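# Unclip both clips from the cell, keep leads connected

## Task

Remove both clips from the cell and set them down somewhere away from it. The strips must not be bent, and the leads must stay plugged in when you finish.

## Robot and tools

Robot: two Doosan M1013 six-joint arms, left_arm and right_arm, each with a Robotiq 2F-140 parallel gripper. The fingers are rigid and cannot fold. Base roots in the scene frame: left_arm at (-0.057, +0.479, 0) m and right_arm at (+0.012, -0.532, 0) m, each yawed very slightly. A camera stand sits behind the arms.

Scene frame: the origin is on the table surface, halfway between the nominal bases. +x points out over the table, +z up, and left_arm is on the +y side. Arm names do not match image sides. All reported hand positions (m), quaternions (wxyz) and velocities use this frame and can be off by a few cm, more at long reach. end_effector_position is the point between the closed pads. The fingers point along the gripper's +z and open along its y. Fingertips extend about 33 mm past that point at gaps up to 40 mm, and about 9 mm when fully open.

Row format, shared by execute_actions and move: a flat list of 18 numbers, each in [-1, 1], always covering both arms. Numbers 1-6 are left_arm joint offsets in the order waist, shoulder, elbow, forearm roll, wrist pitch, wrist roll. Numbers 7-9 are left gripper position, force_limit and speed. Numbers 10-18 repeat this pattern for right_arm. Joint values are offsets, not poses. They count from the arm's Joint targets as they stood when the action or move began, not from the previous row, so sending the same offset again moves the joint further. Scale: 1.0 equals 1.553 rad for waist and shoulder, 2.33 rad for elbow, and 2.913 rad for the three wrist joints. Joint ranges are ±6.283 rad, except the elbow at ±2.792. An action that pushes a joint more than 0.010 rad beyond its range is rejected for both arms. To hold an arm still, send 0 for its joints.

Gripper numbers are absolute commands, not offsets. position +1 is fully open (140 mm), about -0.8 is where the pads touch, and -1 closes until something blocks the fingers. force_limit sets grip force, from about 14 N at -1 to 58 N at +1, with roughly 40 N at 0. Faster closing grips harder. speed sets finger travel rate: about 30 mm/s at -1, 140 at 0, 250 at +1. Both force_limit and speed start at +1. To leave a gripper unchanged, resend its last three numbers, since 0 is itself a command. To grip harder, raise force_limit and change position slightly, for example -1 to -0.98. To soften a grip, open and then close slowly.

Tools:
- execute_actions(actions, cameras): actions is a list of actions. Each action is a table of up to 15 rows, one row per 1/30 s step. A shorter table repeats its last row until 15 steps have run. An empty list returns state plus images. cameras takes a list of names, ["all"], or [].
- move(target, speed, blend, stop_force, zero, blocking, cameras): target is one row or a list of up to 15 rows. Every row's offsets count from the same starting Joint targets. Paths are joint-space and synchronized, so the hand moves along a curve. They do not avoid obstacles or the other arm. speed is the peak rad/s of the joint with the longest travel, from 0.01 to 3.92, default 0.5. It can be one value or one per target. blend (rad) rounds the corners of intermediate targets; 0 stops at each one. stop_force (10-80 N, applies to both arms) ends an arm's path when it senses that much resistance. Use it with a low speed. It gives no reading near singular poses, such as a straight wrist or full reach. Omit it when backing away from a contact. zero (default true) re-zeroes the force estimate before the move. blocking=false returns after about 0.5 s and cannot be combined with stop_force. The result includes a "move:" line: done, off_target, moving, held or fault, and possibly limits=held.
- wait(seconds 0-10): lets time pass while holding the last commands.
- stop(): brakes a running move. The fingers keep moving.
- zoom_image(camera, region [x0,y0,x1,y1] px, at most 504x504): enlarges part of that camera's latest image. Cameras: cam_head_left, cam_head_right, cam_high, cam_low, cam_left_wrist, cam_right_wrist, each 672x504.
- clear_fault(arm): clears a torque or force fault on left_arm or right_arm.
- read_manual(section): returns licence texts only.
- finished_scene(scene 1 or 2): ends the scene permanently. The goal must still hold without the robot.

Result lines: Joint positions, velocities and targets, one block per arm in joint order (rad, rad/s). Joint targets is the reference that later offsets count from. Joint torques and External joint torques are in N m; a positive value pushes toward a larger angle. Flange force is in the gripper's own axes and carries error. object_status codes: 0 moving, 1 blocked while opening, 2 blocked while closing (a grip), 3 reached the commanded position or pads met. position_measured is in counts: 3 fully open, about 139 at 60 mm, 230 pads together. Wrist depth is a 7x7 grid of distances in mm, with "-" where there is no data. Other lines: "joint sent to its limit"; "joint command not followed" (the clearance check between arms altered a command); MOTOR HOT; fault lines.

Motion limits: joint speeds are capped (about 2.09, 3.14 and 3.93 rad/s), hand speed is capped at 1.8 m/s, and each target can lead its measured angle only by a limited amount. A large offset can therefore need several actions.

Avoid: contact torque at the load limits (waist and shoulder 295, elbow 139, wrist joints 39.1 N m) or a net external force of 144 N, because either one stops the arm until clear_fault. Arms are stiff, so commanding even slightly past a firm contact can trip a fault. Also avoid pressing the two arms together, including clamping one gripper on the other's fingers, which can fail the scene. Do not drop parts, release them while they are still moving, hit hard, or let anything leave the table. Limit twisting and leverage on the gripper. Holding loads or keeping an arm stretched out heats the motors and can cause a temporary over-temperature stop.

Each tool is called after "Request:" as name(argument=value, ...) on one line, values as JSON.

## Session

Request:
execute_actions(actions=[])

Scene clock: 0.00 s.
left_arm: end_effector_position=(+0.8377, +0.0779, +0.1539) position_measured=3 object_status=3 end_effector_quat_wxyz=(+0.011, +0.720, -0.694, +0.026) | right_arm: end_effector_position=(+1.0405, -0.5183, +0.1016) position_measured=3 object_status=3 end_effector_quat_wxyz=(+0.245, +0.836, -0.027, +0.491)
Joint positions: left_arm=[-0.403 0.745 1.046 -0.038 1.308 2.671] | right_arm=[0.181 0.675 1.7 -1.986 0.657 3.517]
Joint velocities: within noise
Joint torques (N m): no reading
External joint torques (N m): no reading
Flange force (N): no reading
Wrist depth (mm): cam_left_wrist=[262 261 260 260 259 258 257 / 274 274 273 270 271 270 272 / 287 288 285 285 284 284 281 / 299 150 300 301 298 291 289 / 100 139 316 317 315 314 112 / 340 335 334 334 334 332 333 / 357 357 354 353 353 350 352] | cam_right_wrist=[341 396 489 1136 1281 1360 1499 / 283 319 372 439 583 1585 1950 / 241 269 308 362 435 527 700 / 218 228 261 297 346 363 521 / - 192 224 250 285 310 105 / - 180 197 218 244 277 100 / 155 163 175 192 212 235 259]
Joint targets: left_arm=[-0.403 0.745 1.046 -0.038 1.308 2.671] | right_arm=[0.181 0.675 1.700 -1.986 0.657 3.517]
Tool commands: left_gripper/position=+1.0 left_gripper/force_limit=+1.0 left_gripper/speed=+1.0 right_gripper/position=+1.0 right_gripper/force_limit=+1.0 right_gripper/speed=+1.0

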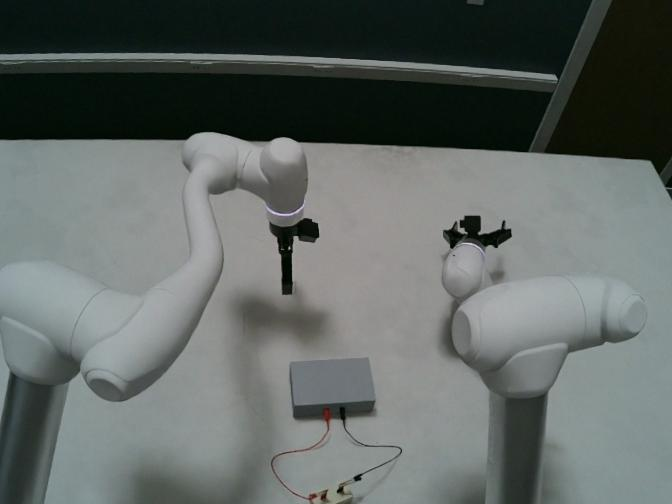

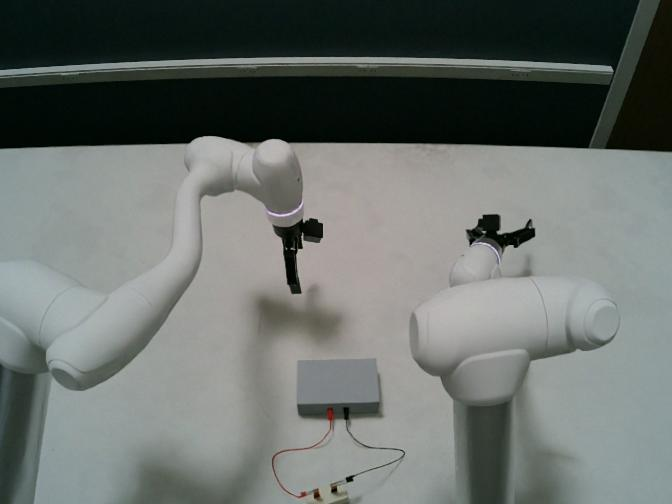

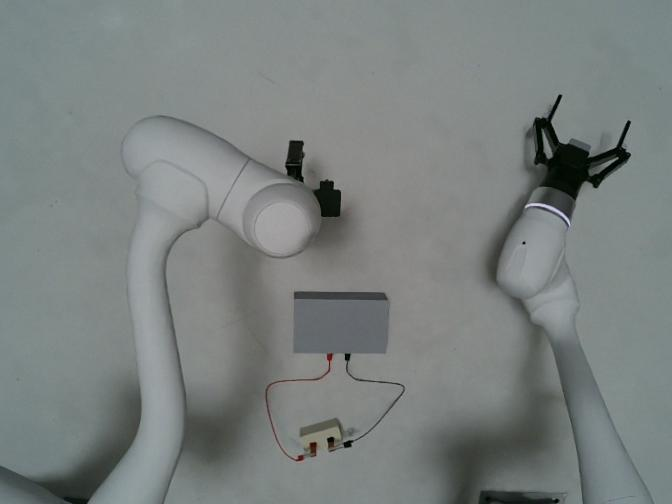

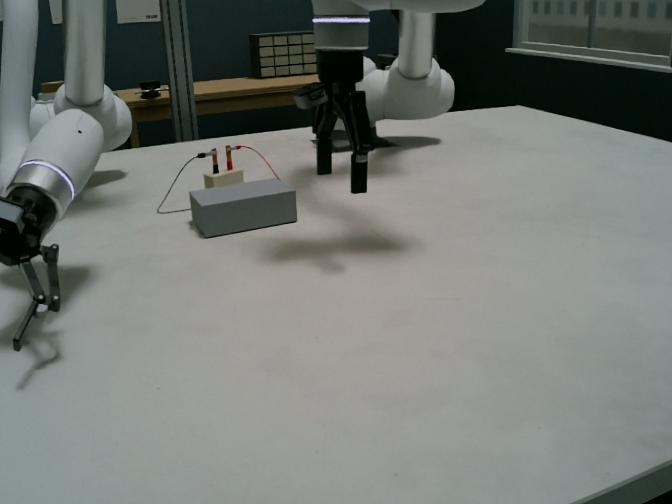

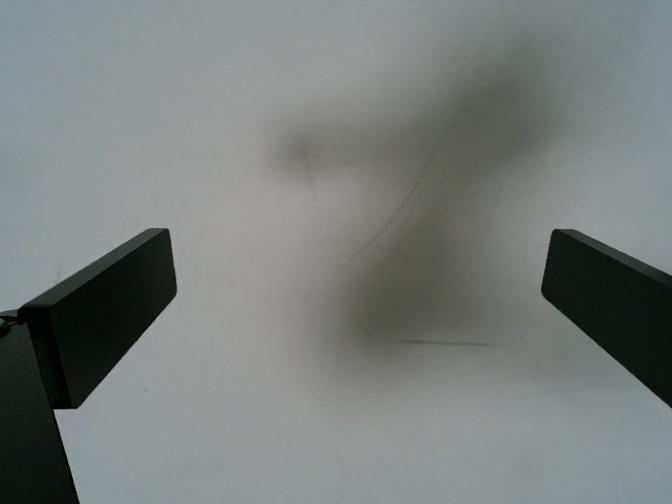

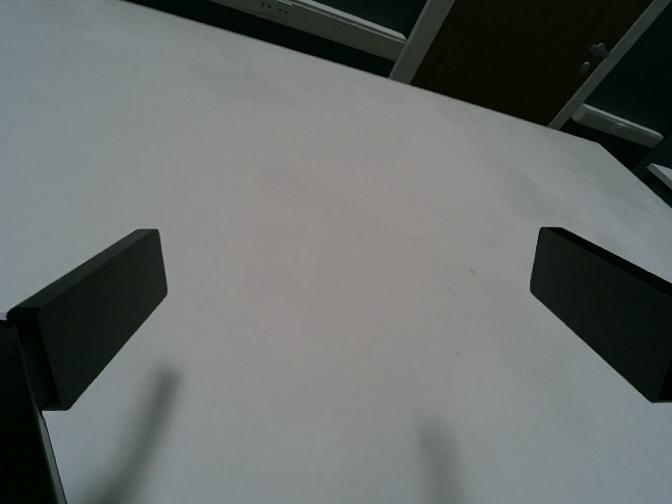

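Request:
zoom_image(camera="cam_high", region=[260, 400, 390, 480])

Request:
zoom_image(camera="cam_low", region=[180, 130, 280, 200])

Scaled by 3.877 from the camera's 672x504 image, which has a finer 960x720 frame.

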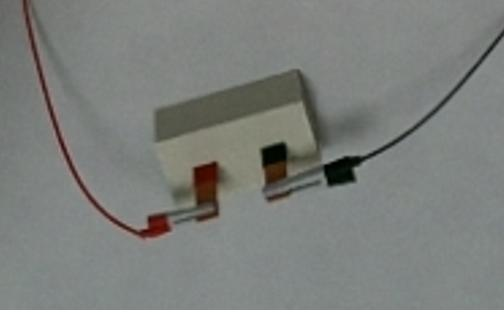

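Scaled by 5.040 from the camera's 672x504 image, which has a finer 960x720 frame.

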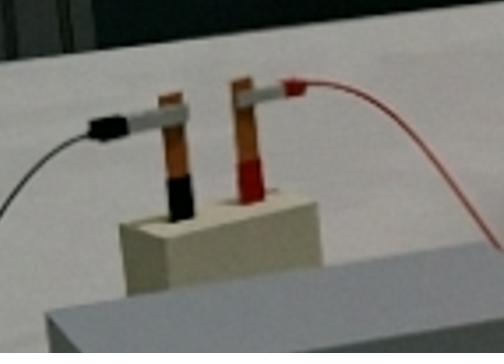

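Request:
move(target=[[0,-0.190,0.109,0.013,0.0282,0,1,0,0, 0,-0.4024,0,0,0,0,1,0,0],[-0.3735,-0.4668,0.3880,0.013,-0.0468,0.7755,1,0,0, -0.02,-0.499,0.1288,0.6818,0.1864,0.1212,1,0,0],[-0.3735,-0.4296,0.4064,0.013,-0.0814,0.7755,1,0,0, -0.02,-0.499,0.1288,0.6818,0.1864,0.1212,1,0,0]], speed=[0.7,1.0,0.3], blend=[0.05,0.03,0], cameras=["all"])

Request:
zoom_image(camera="cam_left_wrist", region=[200, 150, 500, 450])

Scene clock: 44.67 s.
left_arm: end_effector_position=(+0.2524, +0.0362, +0.1701) position_measured=3 object_status=3 end_effector_quat_wxyz=(+0.000, +0.581, +0.814, +0.000) | right_arm: end_effector_position=(+0.4848, -0.4351, +0.2567) position_measured=3 object_status=3 end_effector_quat_wxyz=(+0.020, -0.467, +0.884, -0.007)
Joint positions: left_arm=[-0.983 0.078 1.993 0 1.071 4.93] | right_arm=[0.15 -0.101 2 0 1.2 3.87]
Joint torques (N m): left_arm=[0.13 -46.41 -36.72 3.88 -0.4 -0.23] | right_arm=[-1.95 -26.78 -40.2 4.17 0.04 0.07]
External joint torques (N m): left_arm=[-0.11 1.38 -0.3 -0.07 0.43 0.22] | right_arm=[1.83 -2.28 0.07 -0.09 -0.13 -0.08]
Flange force (N): left_arm=[-2.6 1.0 0.0] | right_arm=[0.0 5.2 -1.1]
Wrist depth (mm): cam_left_wrist=[271 273 273 272 271 271 270 / 286 285 285 285 285 286 286 / 301 302 302 298 302 303 303 / 316 150 320 276 325 316 314 / 100 150 342 337 342 341 112 / 370 365 365 359 364 363 298 / 393 393 394 395 395 388 307] | cam_right_wrist=[340 343 340 339 339 338 334 / 363 361 360 358 359 353 356 / 387 383 383 383 383 380 378 / 399 399 413 411 407 394 394 / - 426 440 439 436 437 110 / - 443 476 464 463 465 100 / 517 520 517 512 428 433 -]
Joint targets: left_arm=[-0.983 0.078 1.993 0.000 1.071 4.930] | right_arm=[0.150 -0.101 2.000 0.000 1.200 3.870]
move: done

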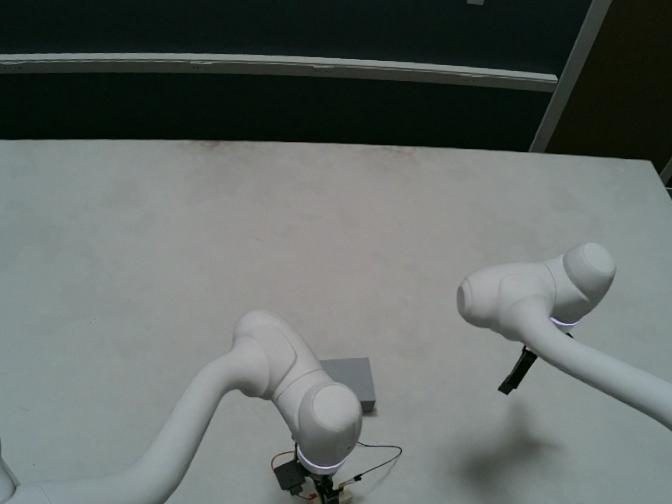

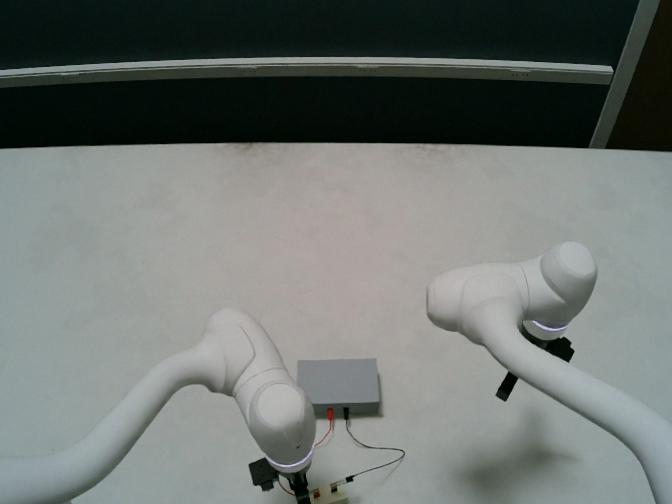

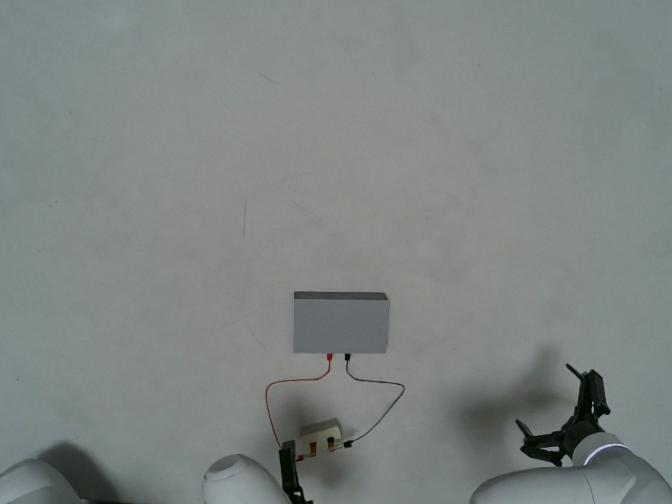

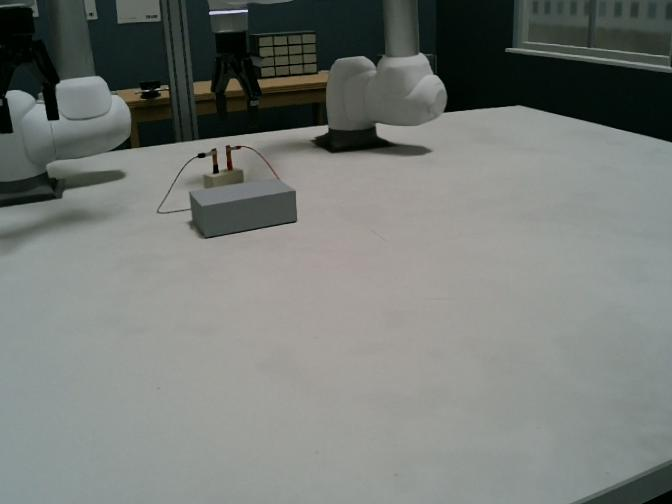

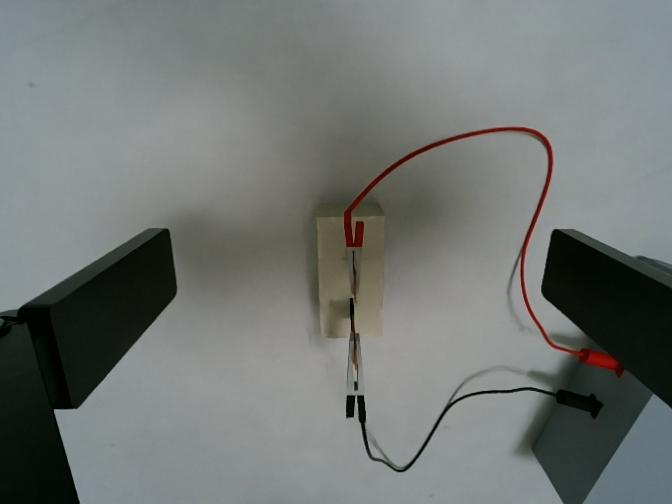

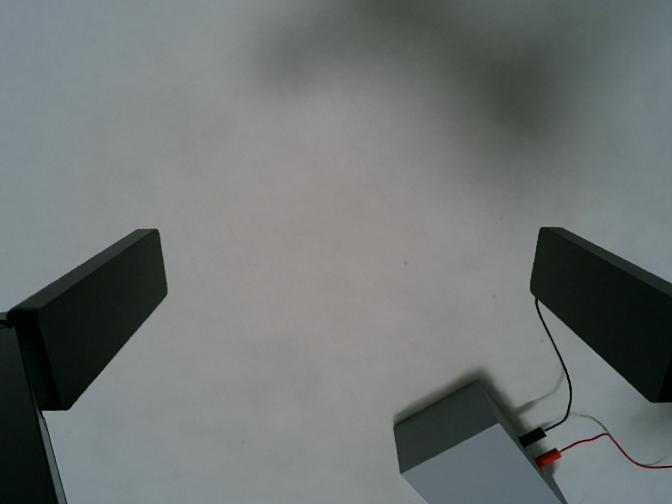

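Scaled by 1.680 from the camera's 672x504 image, which has a finer 960x720 frame.

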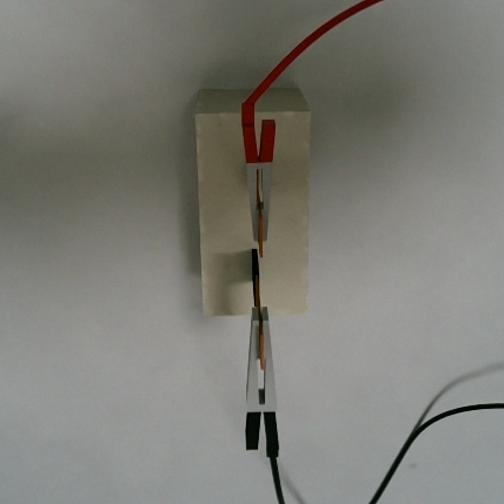

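Request:
move(target=[[-0.0022,0.0361,0.0150,0,-0.0312,-0.0012,-0.08,0,0, 0,0,0,0,0,0,1,0,0],[-0.0022,0.0361,0.0150,0,-0.0312,-0.0012,-0.56,-0.1,-1, 0,0,0,0,0,0,1,0,0]], speed=0.15, cameras=["cam_left_wrist","cam_low"])

Request:
zoom_image(camera="cam_left_wrist", region=[270, 190, 450, 370])

Request:
zoom_image(camera="cam_low", region=[180, 120, 260, 200])

Scene clock: 59.40 s.
left_arm: end_effector_position=(+0.2551, +0.0283, +0.1229) position_measured=200 object_status=0 end_effector_quat_wxyz=(+0.000, +0.581, +0.814, +0.000) | right_arm: end_effector_position=(+0.4848, -0.4351, +0.2567) position_measured=3 object_status=3 end_effector_quat_wxyz=(+0.020, -0.467, +0.884, -0.007)
Joint positions: left_arm=[-0.987 0.134 2.028 0 0.98 4.926] | right_arm=[0.15 -0.101 2 0 1.2 3.87]
Joint torques (N m): left_arm=[0.57 -49.92 -34.29 3.71 -0.43 -0.21] | right_arm=[-1.94 -26.83 -40.2 4.21 0.01 0.04]
External joint torques (N m): left_arm=[-0.43 1.07 -0.73 -0.1 0.47 0.21] | right_arm=[1.85 -2.63 0.03 -0.13 -0.1 -0.04]
Flange force (N): left_arm=[-3.0 0.4 -0.6] | right_arm=[0.3 5.6 -1.4]
Wrist depth (mm): cam_left_wrist=[229 228 228 229 229 230 228 / 241 240 244 240 241 241 242 / 254 256 255 254 255 255 256 / 272 269 270 161 265 271 271 / 289 83 89 171 89 91 285 / - 65 69 62 - 62 - / - 63 - - - - 65] | cam_right_wrist=[341 339 339 340 338 338 336 / 362 362 359 360 358 356 357 / 384 386 382 381 381 378 379 / 402 399 407 408 409 394 394 / - 427 438 438 437 435 110 / 485 476 477 472 468 464 100 / 519 521 516 514 - 450 -]
Joint targets: left_arm=[-0.987 0.134 2.028 0.000 0.980 4.926] | right_arm=[0.150 -0.101 2.000 0.000 1.200 3.870]
move: done
Images, in order (width x height): cam_low 672x504, cam_left_wrist 672x504.

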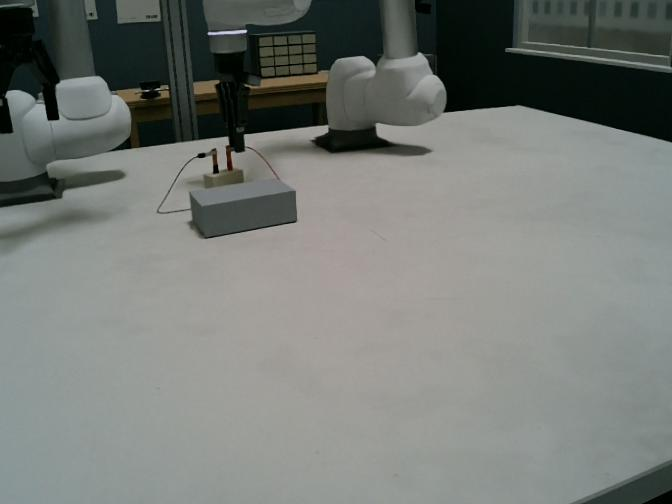

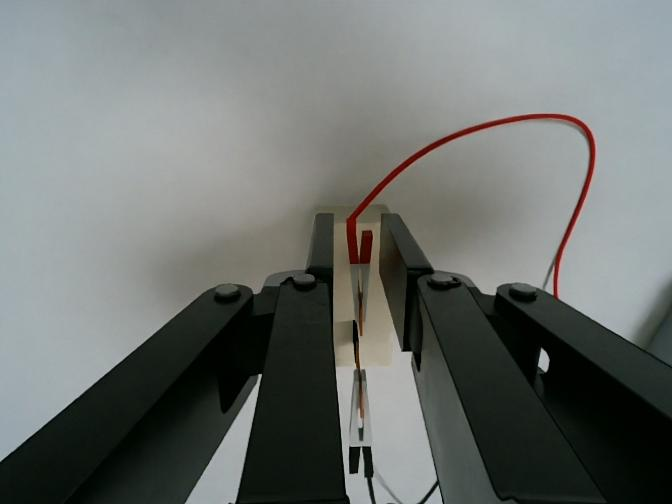

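Scaled by 2.800 from the camera's 672x504 image, which has a finer 960x720 frame.

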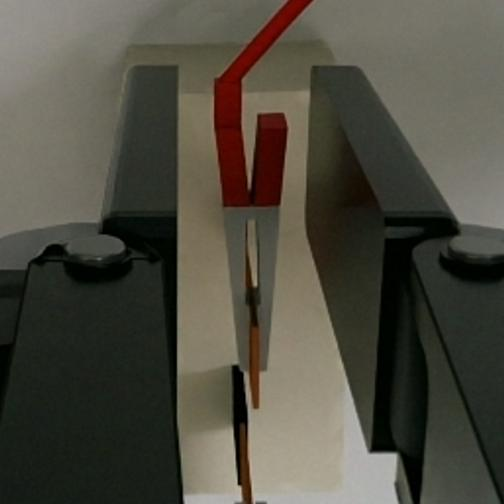

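Scaled by 6.300 from the camera's 672x504 image, which has a finer 960x720 frame.

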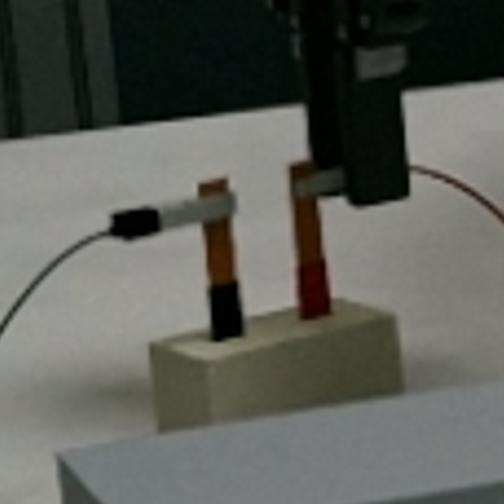

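Request:
move(target=[[0,0.00194,0.00125,0,-0.00204,0,-0.56,-0.1,-1, 0,0,0,0,0,0,1,0,0],[0,0.00194,0.00125,0,-0.00204,0,-1,-0.1,-1, 0,0,0,0,0,0,1,0,0]], speed=0.1, cameras=["cam_left_wrist","cam_low"])

Request:
zoom_image(camera="cam_left_wrist", region=[270, 190, 450, 370])

Scene clock: 79.40 s.
left_arm: end_effector_position=(+0.2551, +0.0283, +0.1199) position_measured=220 object_status=2 end_effector_quat_wxyz=(+0.000, +0.581, +0.814, +0.000) | right_arm: end_effector_position=(+0.4848, -0.4351, +0.2567) position_measured=3 object_status=3 end_effector_quat_wxyz=(+0.020, -0.467, +0.884, -0.007)
Joint positions: left_arm=[-0.987 0.137 2.031 0 0.974 4.926] | right_arm=[0.15 -0.101 2 0 1.2 3.87]
Joint torques (N m): left_arm=[-0.12 -50.36 -33.95 3.59 -0.47 -0.13] | right_arm=[-1.72 -26.65 -40.25 4.18 0 0.03]
External joint torques (N m): left_arm=[0.08 1.47 -0.78 -0.01 0.51 0.13] | right_arm=[1.63 -2.76 0.11 -0.11 -0.09 -0.04]
Flange force (N): left_arm=[-3.5 1.4 -0.3] | right_arm=[0.9 5.6 -1.5]
Wrist depth (mm): cam_left_wrist=[226 226 225 227 227 228 229 / 240 236 239 238 238 238 239 / 252 252 252 250 252 254 254 / 266 267 266 135 264 267 268 / 284 278 89 89 89 91 282 / - 62 70 62 65 71 - / - 60 68 - - - 63] | cam_right_wrist=[340 341 339 339 337 336 337 / 361 361 359 359 358 357 358 / 385 384 385 383 382 381 379 / 401 398 408 408 406 393 396 / - 124 440 440 430 434 110 / 484 477 472 456 470 463 100 / 520 516 512 512 - 449 -]
Joint targets: left_arm=[-0.987 0.137 2.031 0.000 0.974 4.926] | right_arm=[0.150 -0.101 2.000 0.000 1.200 3.870]
move: done
Images, in order (width x height): cam_low 672x504, cam_left_wrist 672x504.

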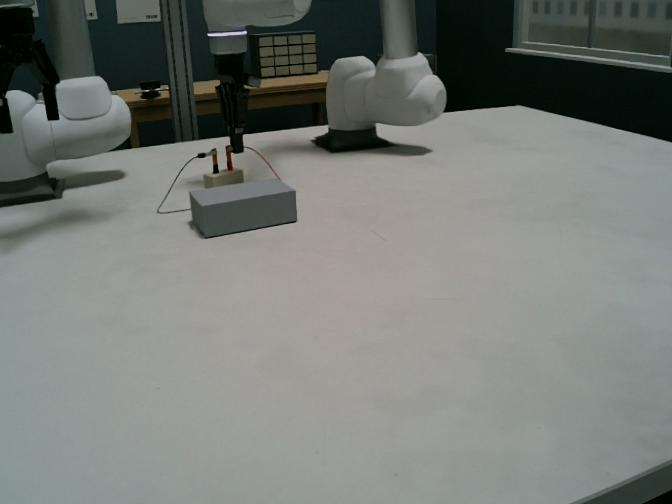

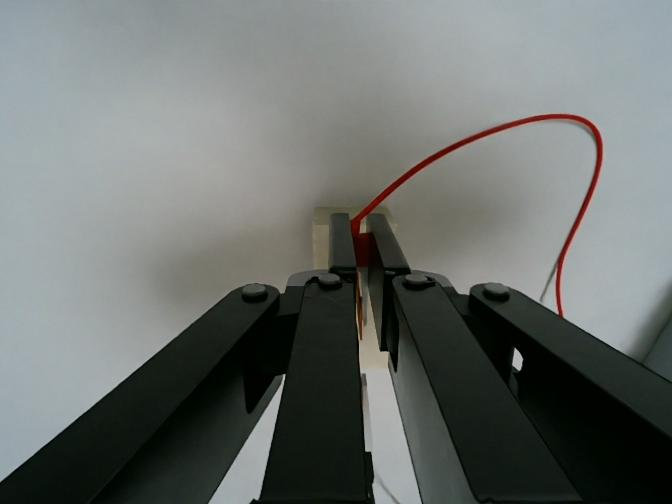

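Scaled by 2.800 from the camera's 672x504 image, which has a finer 960x720 frame.

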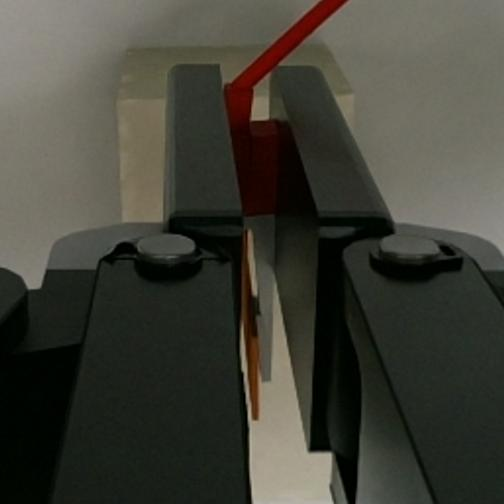

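Request:
move(target=[[0.0064,-0.0223,0.0172,0,-0.0019,0.0034,-1,-0.1,-1, 0,0,0,0,0,0,1,0,0],[0.0549,-0.0894,0.0651,0,-0.0044,0.0293,-1,-0.1,-1, 0,0,0,0,0,0,1,0,0],[0.0549,-0.0239,0.0967,0,-0.0646,0.0293,-1,-0.1,-1, 0,0,0,0,0,0,1,0,0]], speed=[0.03,0.15,0.2], blend=[0.005,0.02,0], cameras=["cam_left_wrist","cam_low","cam_high"])

Request:
zoom_image(camera="cam_low", region=[180, 120, 280, 220])

Scene clock: 96.90 s.
left_arm: end_effector_position=(+0.2396, +0.1291, +0.0417) position_measured=220 object_status=2 end_effector_quat_wxyz=(+0.000, +0.581, +0.814, +0.000) | right_arm: end_effector_position=(+0.4848, -0.4351, +0.2567) position_measured=3 object_status=3 end_effector_quat_wxyz=(+0.020, -0.467, +0.884, -0.007)
Joint positions: left_arm=[-0.902 0.1 2.256 0 0.786 5.011] | right_arm=[0.15 -0.101 2 0 1.2 3.87]
Joint torques (N m): left_arm=[0.15 -41.47 -29.3 3.1 -0.43 -0.15] | right_arm=[-1.65 -26.82 -40.25 4.19 0.02 0.08]
External joint torques (N m): left_arm=[-0.14 1.35 -0.56 -0.01 0.46 0.15] | right_arm=[1.59 -2.64 0.17 -0.11 -0.11 -0.08]
Flange force (N): left_arm=[-2.8 1.1 0.5] | right_arm=[0.9 5.4 -1.3]
Wrist depth (mm): cam_left_wrist=[157 158 156 156 157 156 157 / 164 165 164 164 165 165 165 / 174 174 174 174 174 174 174 / 184 185 185 152 183 185 185 / 196 192 89 89 89 91 197 / - 62 71 62 65 71 - / - 60 68 - - - 64] | cam_right_wrist=[341 341 340 338 338 337 334 / 361 359 361 358 357 358 356 / 385 385 385 381 382 379 379 / 401 133 409 408 418 396 118 / - 428 441 437 436 436 110 / - 478 477 480 462 464 100 / - 521 512 516 - 448 -]
Joint targets: left_arm=[-0.902 0.100 2.256 0.000 0.786 5.011] | right_arm=[0.150 -0.101 2.000 0.000 1.200 3.870]
move: done
Images, in order (width x height): cam_high 672x504, cam_low 672x504, cam_left_wrist 672x504.

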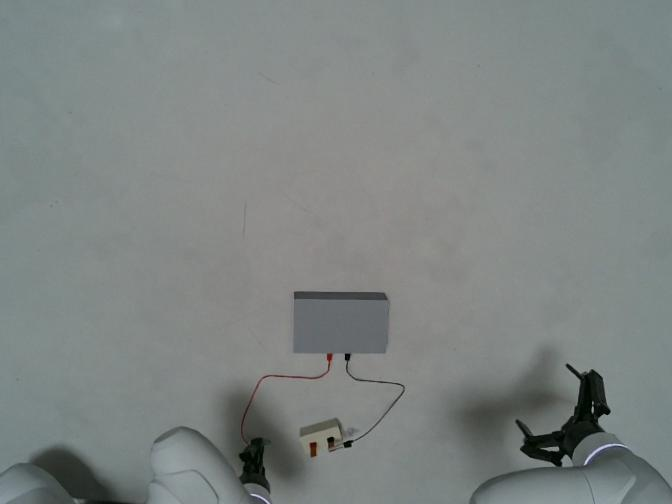

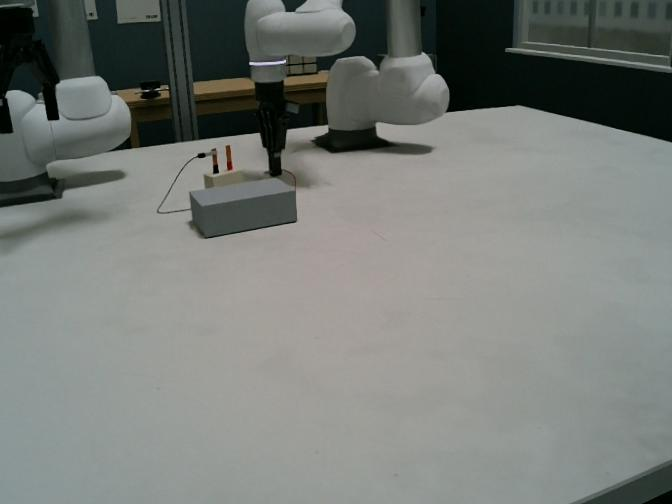

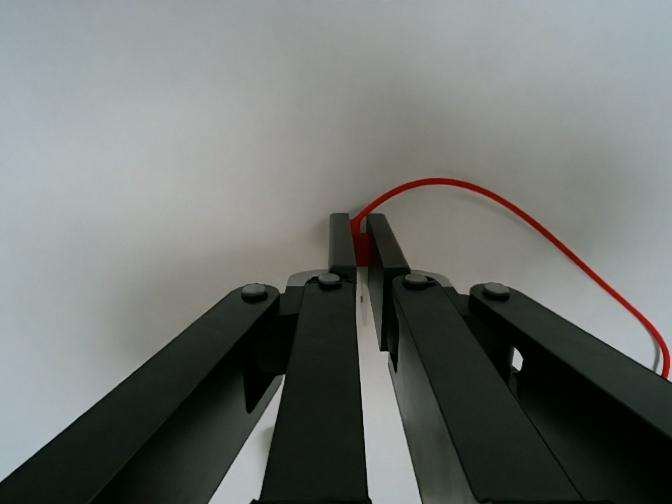

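Scaled by 5.040 from the camera's 672x504 image, which has a finer 960x720 frame.

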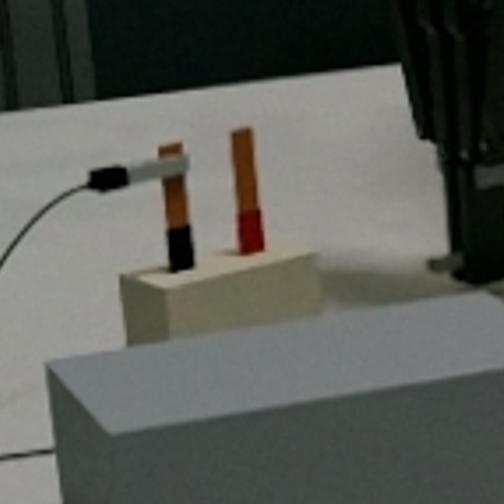

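Request:
move(target=[0,0.0153,0.0056,0,-0.0126,0,-1,-0.1,-1, 0,0,0,0,0,0,1,0,0], speed=0.02, stop_force=10)

Scene clock: 102.07 s.
left_arm: end_effector_position=(+0.2396, +0.1292, +0.0340) position_measured=220 object_status=2 end_effector_quat_wxyz=(+0.000, +0.581, +0.814, +0.000) | right_arm: end_effector_position=(+0.4848, -0.4351, +0.2567) position_measured=3 object_status=3 end_effector_quat_wxyz=(+0.020, -0.467, +0.884, -0.007)
Joint positions: left_arm=[-0.902 0.111 2.262 0 0.768 5.011] | right_arm=[0.15 -0.101 2 0 1.2 3.87]
Joint torques (N m): left_arm=[-0.62 -23.17 -19.45 3.08 -3.97 -0.17] | right_arm=[-1.5 -26.57 -40.22 4.17 0.03 0.07]
External joint torques (N m): left_arm=[0.66 -17.53 -9.78 -0.06 4.01 0.17] | right_arm=[1.45 -3.05 0 -0.09 -0.12 -0.07]
Flange force (N): left_arm=[7.7 -1.1 -43.5] | right_arm=[1.4 5.5 -1.7]
Wrist depth (mm): cam_left_wrist=[149 150 149 150 150 150 150 / 158 158 158 158 157 158 158 / 166 166 167 167 166 167 166 / 177 177 176 135 175 177 177 / 187 183 89 89 89 91 189 / - 62 71 62 65 71 - / - 60 68 - - - 64] | cam_right_wrist=[341 340 341 335 339 338 337 / 362 361 361 362 357 357 355 / 384 383 381 376 382 383 381 / 401 398 410 407 405 394 394 / - 426 430 441 446 434 110 / 488 476 477 477 464 462 100 / 520 521 519 511 - 444 -]
Joint targets: left_arm=[-0.902 0.111 2.262 0.000 0.768 5.011] | right_arm=[0.150 -0.101 2.000 0.000 1.200 3.870]
move: contact (left_arm); left_arm: the wrist pitch is farthest, 0.019 rad from its target

Request:
move(target=[[0,-0.0017,-0.0006,0,0.0013,0,-1,-0.1,-1, 0,0,0,0,0,0,1,0,0],[0,-0.0017,-0.0006,0,0.0013,0,-0.3,-0.1,-1, 0,0,0,0,0,0,1,0,0]], speed=0.05, cameras=["cam_left_wrist"])

Scene clock: 124.80 s.
left_arm: end_effector_position=(+0.2396, +0.1291, +0.0357) position_measured=167 object_status=0 end_effector_quat_wxyz=(+0.000, +0.581, +0.814, +0.000) | right_arm: end_effector_position=(+0.4848, -0.4351, +0.2567) position_measured=3 object_status=3 end_effector_quat_wxyz=(+0.020, -0.467, +0.884, -0.007)
Joint positions: left_arm=[-0.902 0.109 2.261 0 0.772 5.011] | right_arm=[0.15 -0.101 2 0 1.2 3.87]
Joint torques (N m): left_arm=[-0.08 -42.39 -28.94 3.13 -0.41 -0.21] | right_arm=[-1.57 -26.66 -40.14 4.13 0.04 0.04]
External joint torques (N m): left_arm=[0.03 1.8 -0.55 -0.08 0.44 0.21] | right_arm=[1.53 -3.1 -0.31 -0.01 -0.14 -0.04]
Flange force (N): left_arm=[-3.3 1.8 1.2] | right_arm=[1.0 5.4 -2.1]
Wrist depth (mm): cam_left_wrist=[151 151 151 151 151 151 151 / 159 159 158 159 159 159 159 / 168 167 167 167 168 168 169 / 177 178 176 174 174 179 178 / 187 83 89 190 147 93 93 / - 66 62 203 203 62 70 / - 71 - 189 217 - -] | cam_right_wrist=[340 341 340 339 339 337 336 / 362 361 359 359 361 357 357 / 383 384 381 382 379 379 381 / 402 144 410 410 409 395 395 / - 429 438 438 438 434 110 / - 477 474 474 462 461 100 / 521 521 516 517 436 436 -]
Joint targets: left_arm=[-0.902 0.109 2.261 0.000 0.772 5.011] | right_arm=[0.150 -0.101 2.000 0.000 1.200 3.870]
move: done
Images, in order (width x height): cam_left_wrist 672x504.

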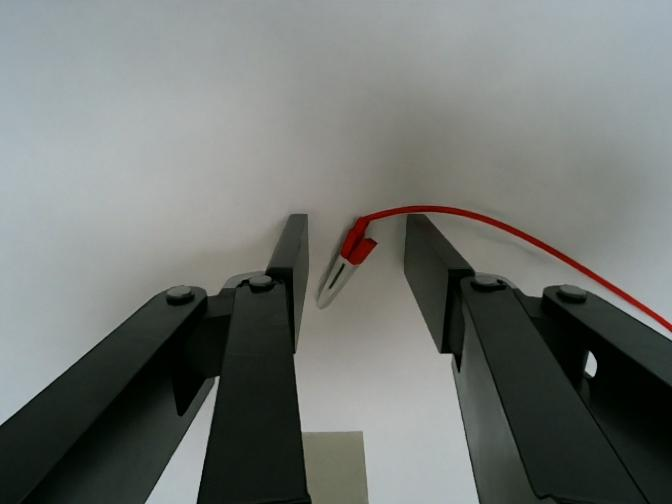

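Request:
move(target=[[0,-0.0715,-0.0336,0,0.0649,0,-0.3,-0.1,-1, 0,0,0,0,0,0,1,0,0],[0.5,-0.14,-0.0336,0,0.11,0,-0.3,-0.1,-1, 0.05,0,0,0,0,0,1,0,0],[0.5,-0.14,-0.0336,0,0.11,0,-0.3,-0.1,-1, 0.5332,0.1213,0.0010,0,-0.0512,-0.0347,1,0,0]], speed=[0.1,0.7,0.7], blend=[0.02,0.05,0], cameras=["cam_right_wrist","cam_high","cam_low"])

Request:
zoom_image(camera="cam_right_wrist", region=[200, 150, 500, 450])

Scene clock: 134.57 s.
left_arm: end_effector_position=(+0.3573, +0.4444, +0.1669) position_measured=167 object_status=3 end_effector_quat_wxyz=(-0.012, +0.230, +0.973, -0.001) | right_arm: end_effector_position=(+0.2948, -0.0702, +0.1601) position_measured=3 object_status=3 end_effector_quat_wxyz=(+0.000, +0.814, -0.581, +0.000)
Joint positions: left_arm=[-0.125 -0.109 2.183 0 1.092 5.011] | right_arm=[0.978 0.088 2.002 0 1.051 3.769]
Joint torques (N m): left_arm=[-0.09 -27.27 -36.23 3.87 -0.29 -0.16] | right_arm=[-0.83 -42.3 -36.93 3.85 0.13 0.06]
External joint torques (N m): left_arm=[0 1.91 -0.69 -0.06 0.39 0.16] | right_arm=[0.72 -3.23 0.21 -0.11 -0.11 -0.06]
Flange force (N): left_arm=[-3.8 1.9 0.0] | right_arm=[2.4 4.9 -2.4]
Wrist depth (mm): cam_left_wrist=[272 270 272 272 271 270 271 / 285 284 287 282 282 285 284 / 300 300 301 300 299 298 296 / 316 317 312 315 153 315 315 / 334 83 89 335 127 94 96 / - 66 62 356 - 62 70 / - 71 - 381 - - -] | cam_right_wrist=[251 255 256 257 258 259 260 / 262 268 269 272 273 273 275 / 279 284 286 288 288 289 293 / 294 295 304 263 306 301 303 / - 315 325 281 329 329 110 / - 346 348 350 351 354 105 / 370 372 375 377 382 383 381]
Joint targets: left_arm=[-0.125 -0.109 2.183 0.000 1.092 5.011] | right_arm=[0.978 0.088 2.002 0.000 1.051 3.769]
move: done
Images, in order (width x height): cam_high 672x504, cam_low 672x504, cam_right_wrist 672x504.

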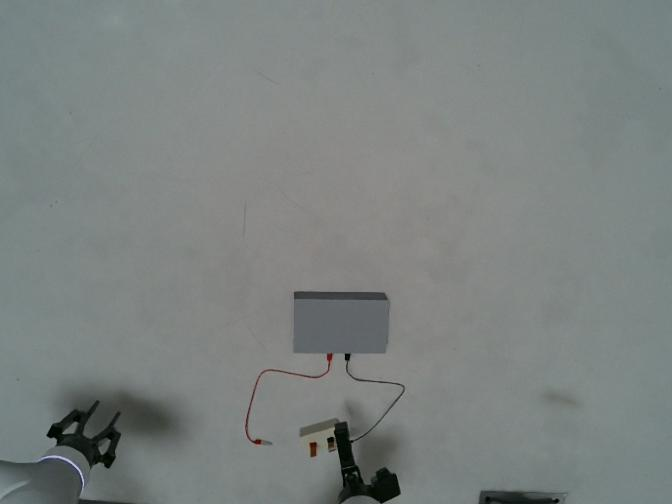

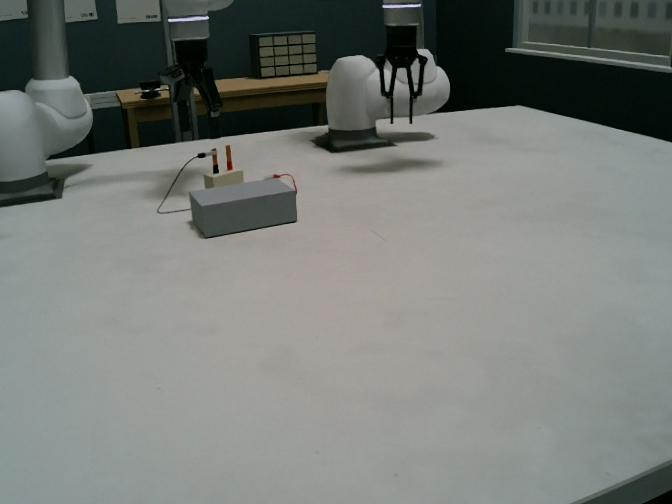

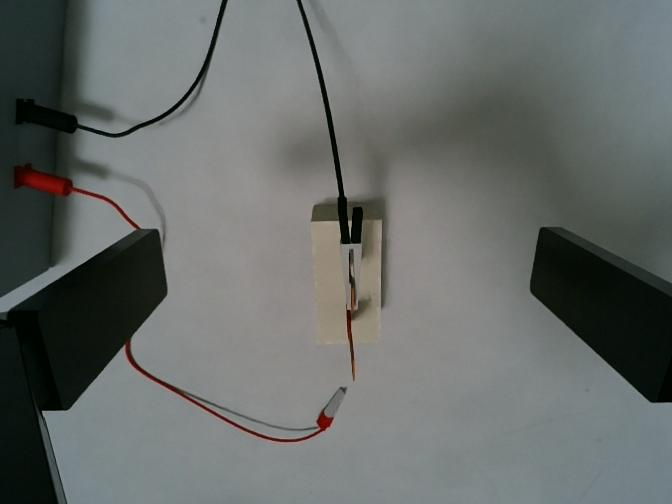

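Scaled by 1.680 from the camera's 672x504 image, which has a finer 960x720 frame.

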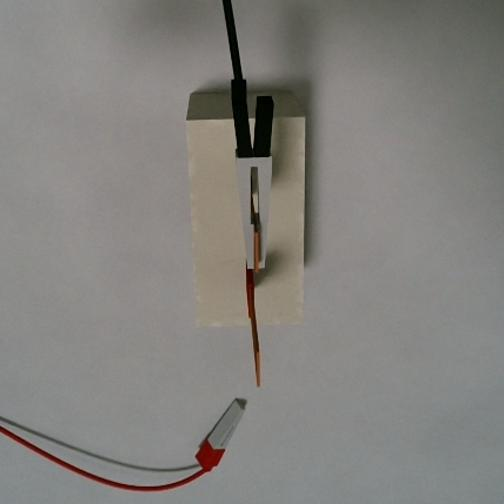

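Request:
move(target=[[0,0,0,0,0,0,-0.3,-0.1,-1, 0.0041,0.0210,0.0155,0,-0.0236,0.0022,-0.08,0,0],[0,0,0,0,0,0,-0.3,-0.1,-1, 0.0041,0.0210,0.0155,0,-0.0236,0.0022,-0.56,-0.1,-1]], speed=0.15, cameras=["cam_right_wrist","cam_low"])

Request:
zoom_image(camera="cam_right_wrist", region=[260, 190, 440, 370])

Request:
zoom_image(camera="cam_low", region=[180, 120, 260, 200])

Scene clock: 152.57 s.
left_arm: end_effector_position=(+0.3573, +0.4444, +0.1669) position_measured=167 object_status=3 end_effector_quat_wxyz=(-0.012, +0.230, +0.973, -0.001) | right_arm: end_effector_position=(+0.2917, -0.0684, +0.1254) position_measured=200 object_status=0 end_effector_quat_wxyz=(+0.000, +0.814, -0.581, +0.000)
Joint positions: left_arm=[-0.125 -0.109 2.183 0 1.092 5.011] | right_arm=[0.984 0.12 2.038 0 0.982 3.776]
Joint torques (N m): left_arm=[-0.28 -27.41 -36.44 3.88 -0.27 -0.19] | right_arm=[-1.84 -43.77 -35.39 3.68 0.13 0.05]
External joint torques (N m): left_arm=[0.34 1.95 -0.44 -0.06 0.37 0.19] | right_arm=[1.74 -3.94 0.1 -0.08 -0.11 -0.05]
Flange force (N): left_arm=[-3.3 2.6 0.4] | right_arm=[1.4 6.6 -3.6]
Wrist depth (mm): cam_left_wrist=[271 271 272 271 272 271 270 / 286 284 286 281 286 283 283 / 300 300 301 301 297 299 298 / 319 317 313 312 147 315 316 / 332 83 89 335 126 93 96 / - 66 62 355 - 62 70 / - 71 - 382 - - -] | cam_right_wrist=[224 225 226 226 228 228 229 / 237 238 238 238 240 242 243 / 250 251 252 254 254 256 257 / 266 266 267 119 267 272 273 / 281 82 88 113 88 87 288 / - - 68 247 - 64 67 / - - - - - - 63]
Joint targets: left_arm=[-0.125 -0.109 2.183 0.000 1.092 5.011] | right_arm=[0.984 0.120 2.038 0.000 0.982 3.776]
move: done
Images, in order (width x height): cam_low 672x504, cam_right_wrist 672x504.

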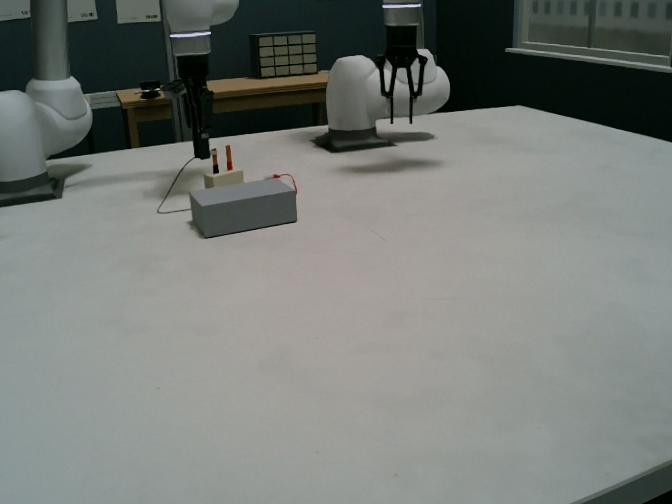

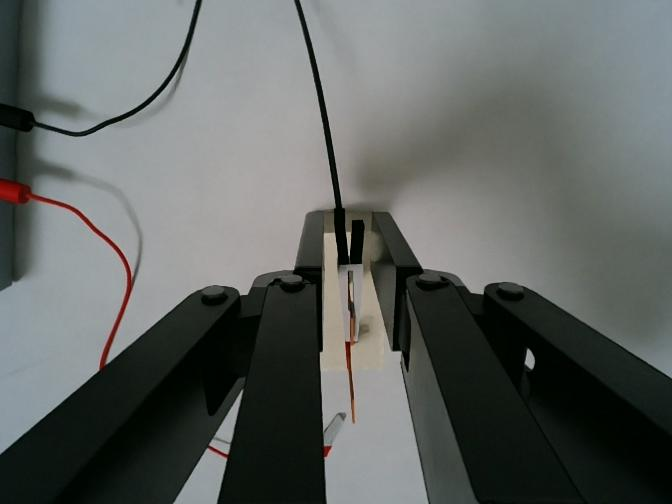

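Scaled by 2.800 from the camera's 672x504 image, which has a finer 960x720 frame.

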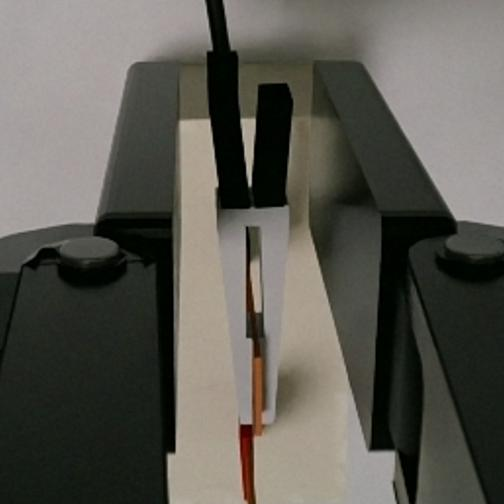

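Scaled by 6.300 from the camera's 672x504 image, which has a finer 960x720 frame.

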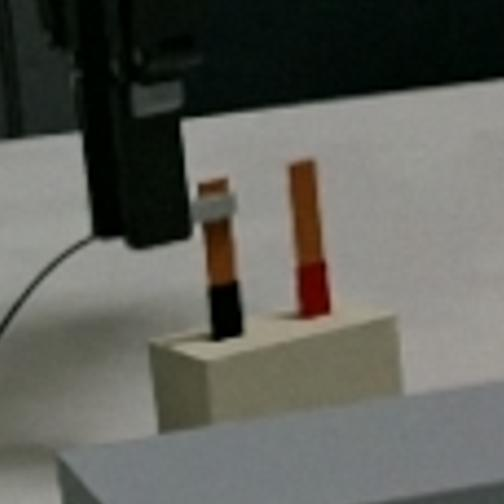

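Request:
move(target=[[0,0,0,0,0,0,-0.3,-0.1,-1, -0.0019,-0.00113,0.0009,0,-0.00014,-0.001,-0.56,-0.1,-1],[0,0,0,0,0,0,-0.3,-0.1,-1, -0.0019,-0.00113,0.0009,0,-0.00014,-0.001,-1,-0.1,-1]], speed=0.1, cameras=["cam_right_wrist","cam_low"])

Request:
zoom_image(camera="cam_right_wrist", region=[260, 190, 440, 370])

Scene clock: 165.60 s.
left_arm: end_effector_position=(+0.3573, +0.4444, +0.1669) position_measured=167 object_status=3 end_effector_quat_wxyz=(-0.012, +0.230, +0.973, -0.001) | right_arm: end_effector_position=(+0.2924, -0.0702, +0.1253) position_measured=216 object_status=2 end_effector_quat_wxyz=(+0.000, +0.814, -0.581, +0.000)
Joint positions: left_arm=[-0.125 -0.109 2.183 0 1.092 5.011] | right_arm=[0.981 0.119 2.041 0 0.982 3.773]
Joint torques (N m): left_arm=[0.5 -27.66 -36.33 3.85 -0.32 -0.12] | right_arm=[-2.02 -44.1 -35.57 3.67 0.04 0.02]
External joint torques (N m): left_arm=[-0.35 2.14 -0.52 -0.04 0.43 0.12] | right_arm=[1.94 -3.47 0.28 -0.08 -0.02 -0.02]
Flange force (N): left_arm=[-4.2 1.1 0.4] | right_arm=[0.8 6.5 -3.2]
Wrist depth (mm): cam_left_wrist=[271 269 270 272 272 269 270 / 286 285 286 283 285 285 283 / 302 298 297 298 298 300 297 / 319 316 313 311 152 309 315 / 332 83 89 335 127 94 96 / - 66 62 357 - 62 70 / - 71 - 380 - - -] | cam_right_wrist=[223 224 226 227 227 228 229 / 236 237 238 239 241 242 242 / 251 250 251 254 254 255 257 / 266 266 267 118 268 273 274 / 283 277 88 82 88 87 290 / - - 74 61 - 72 64 / - - - - - - 62]
Joint targets: left_arm=[-0.125 -0.109 2.183 0.000 1.092 5.011] | right_arm=[0.981 0.119 2.041 0.000 0.982 3.773]
move: done
Images, in order (width x height): cam_low 672x504, cam_right_wrist 672x504.

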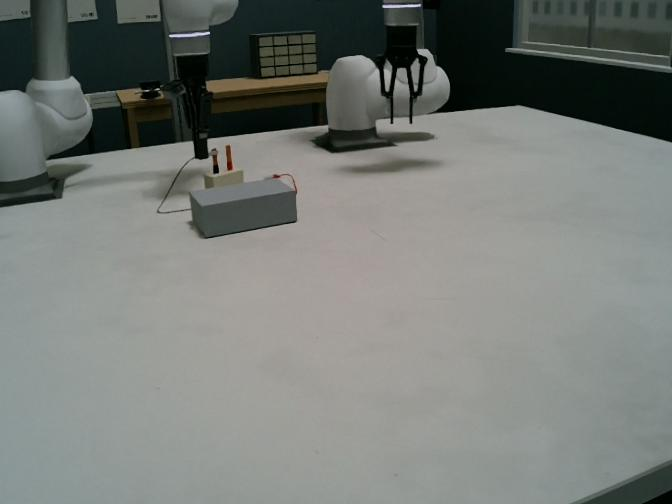

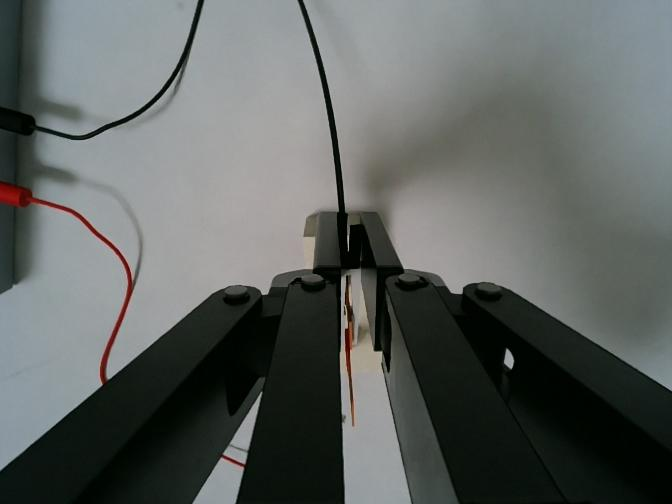

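Scaled by 2.800 from the camera's 672x504 image, which has a finer 960x720 frame.

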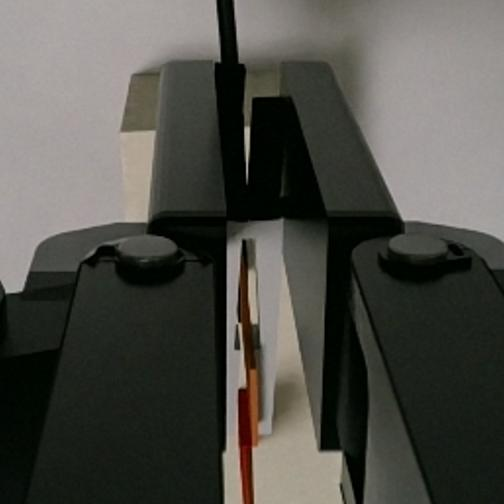

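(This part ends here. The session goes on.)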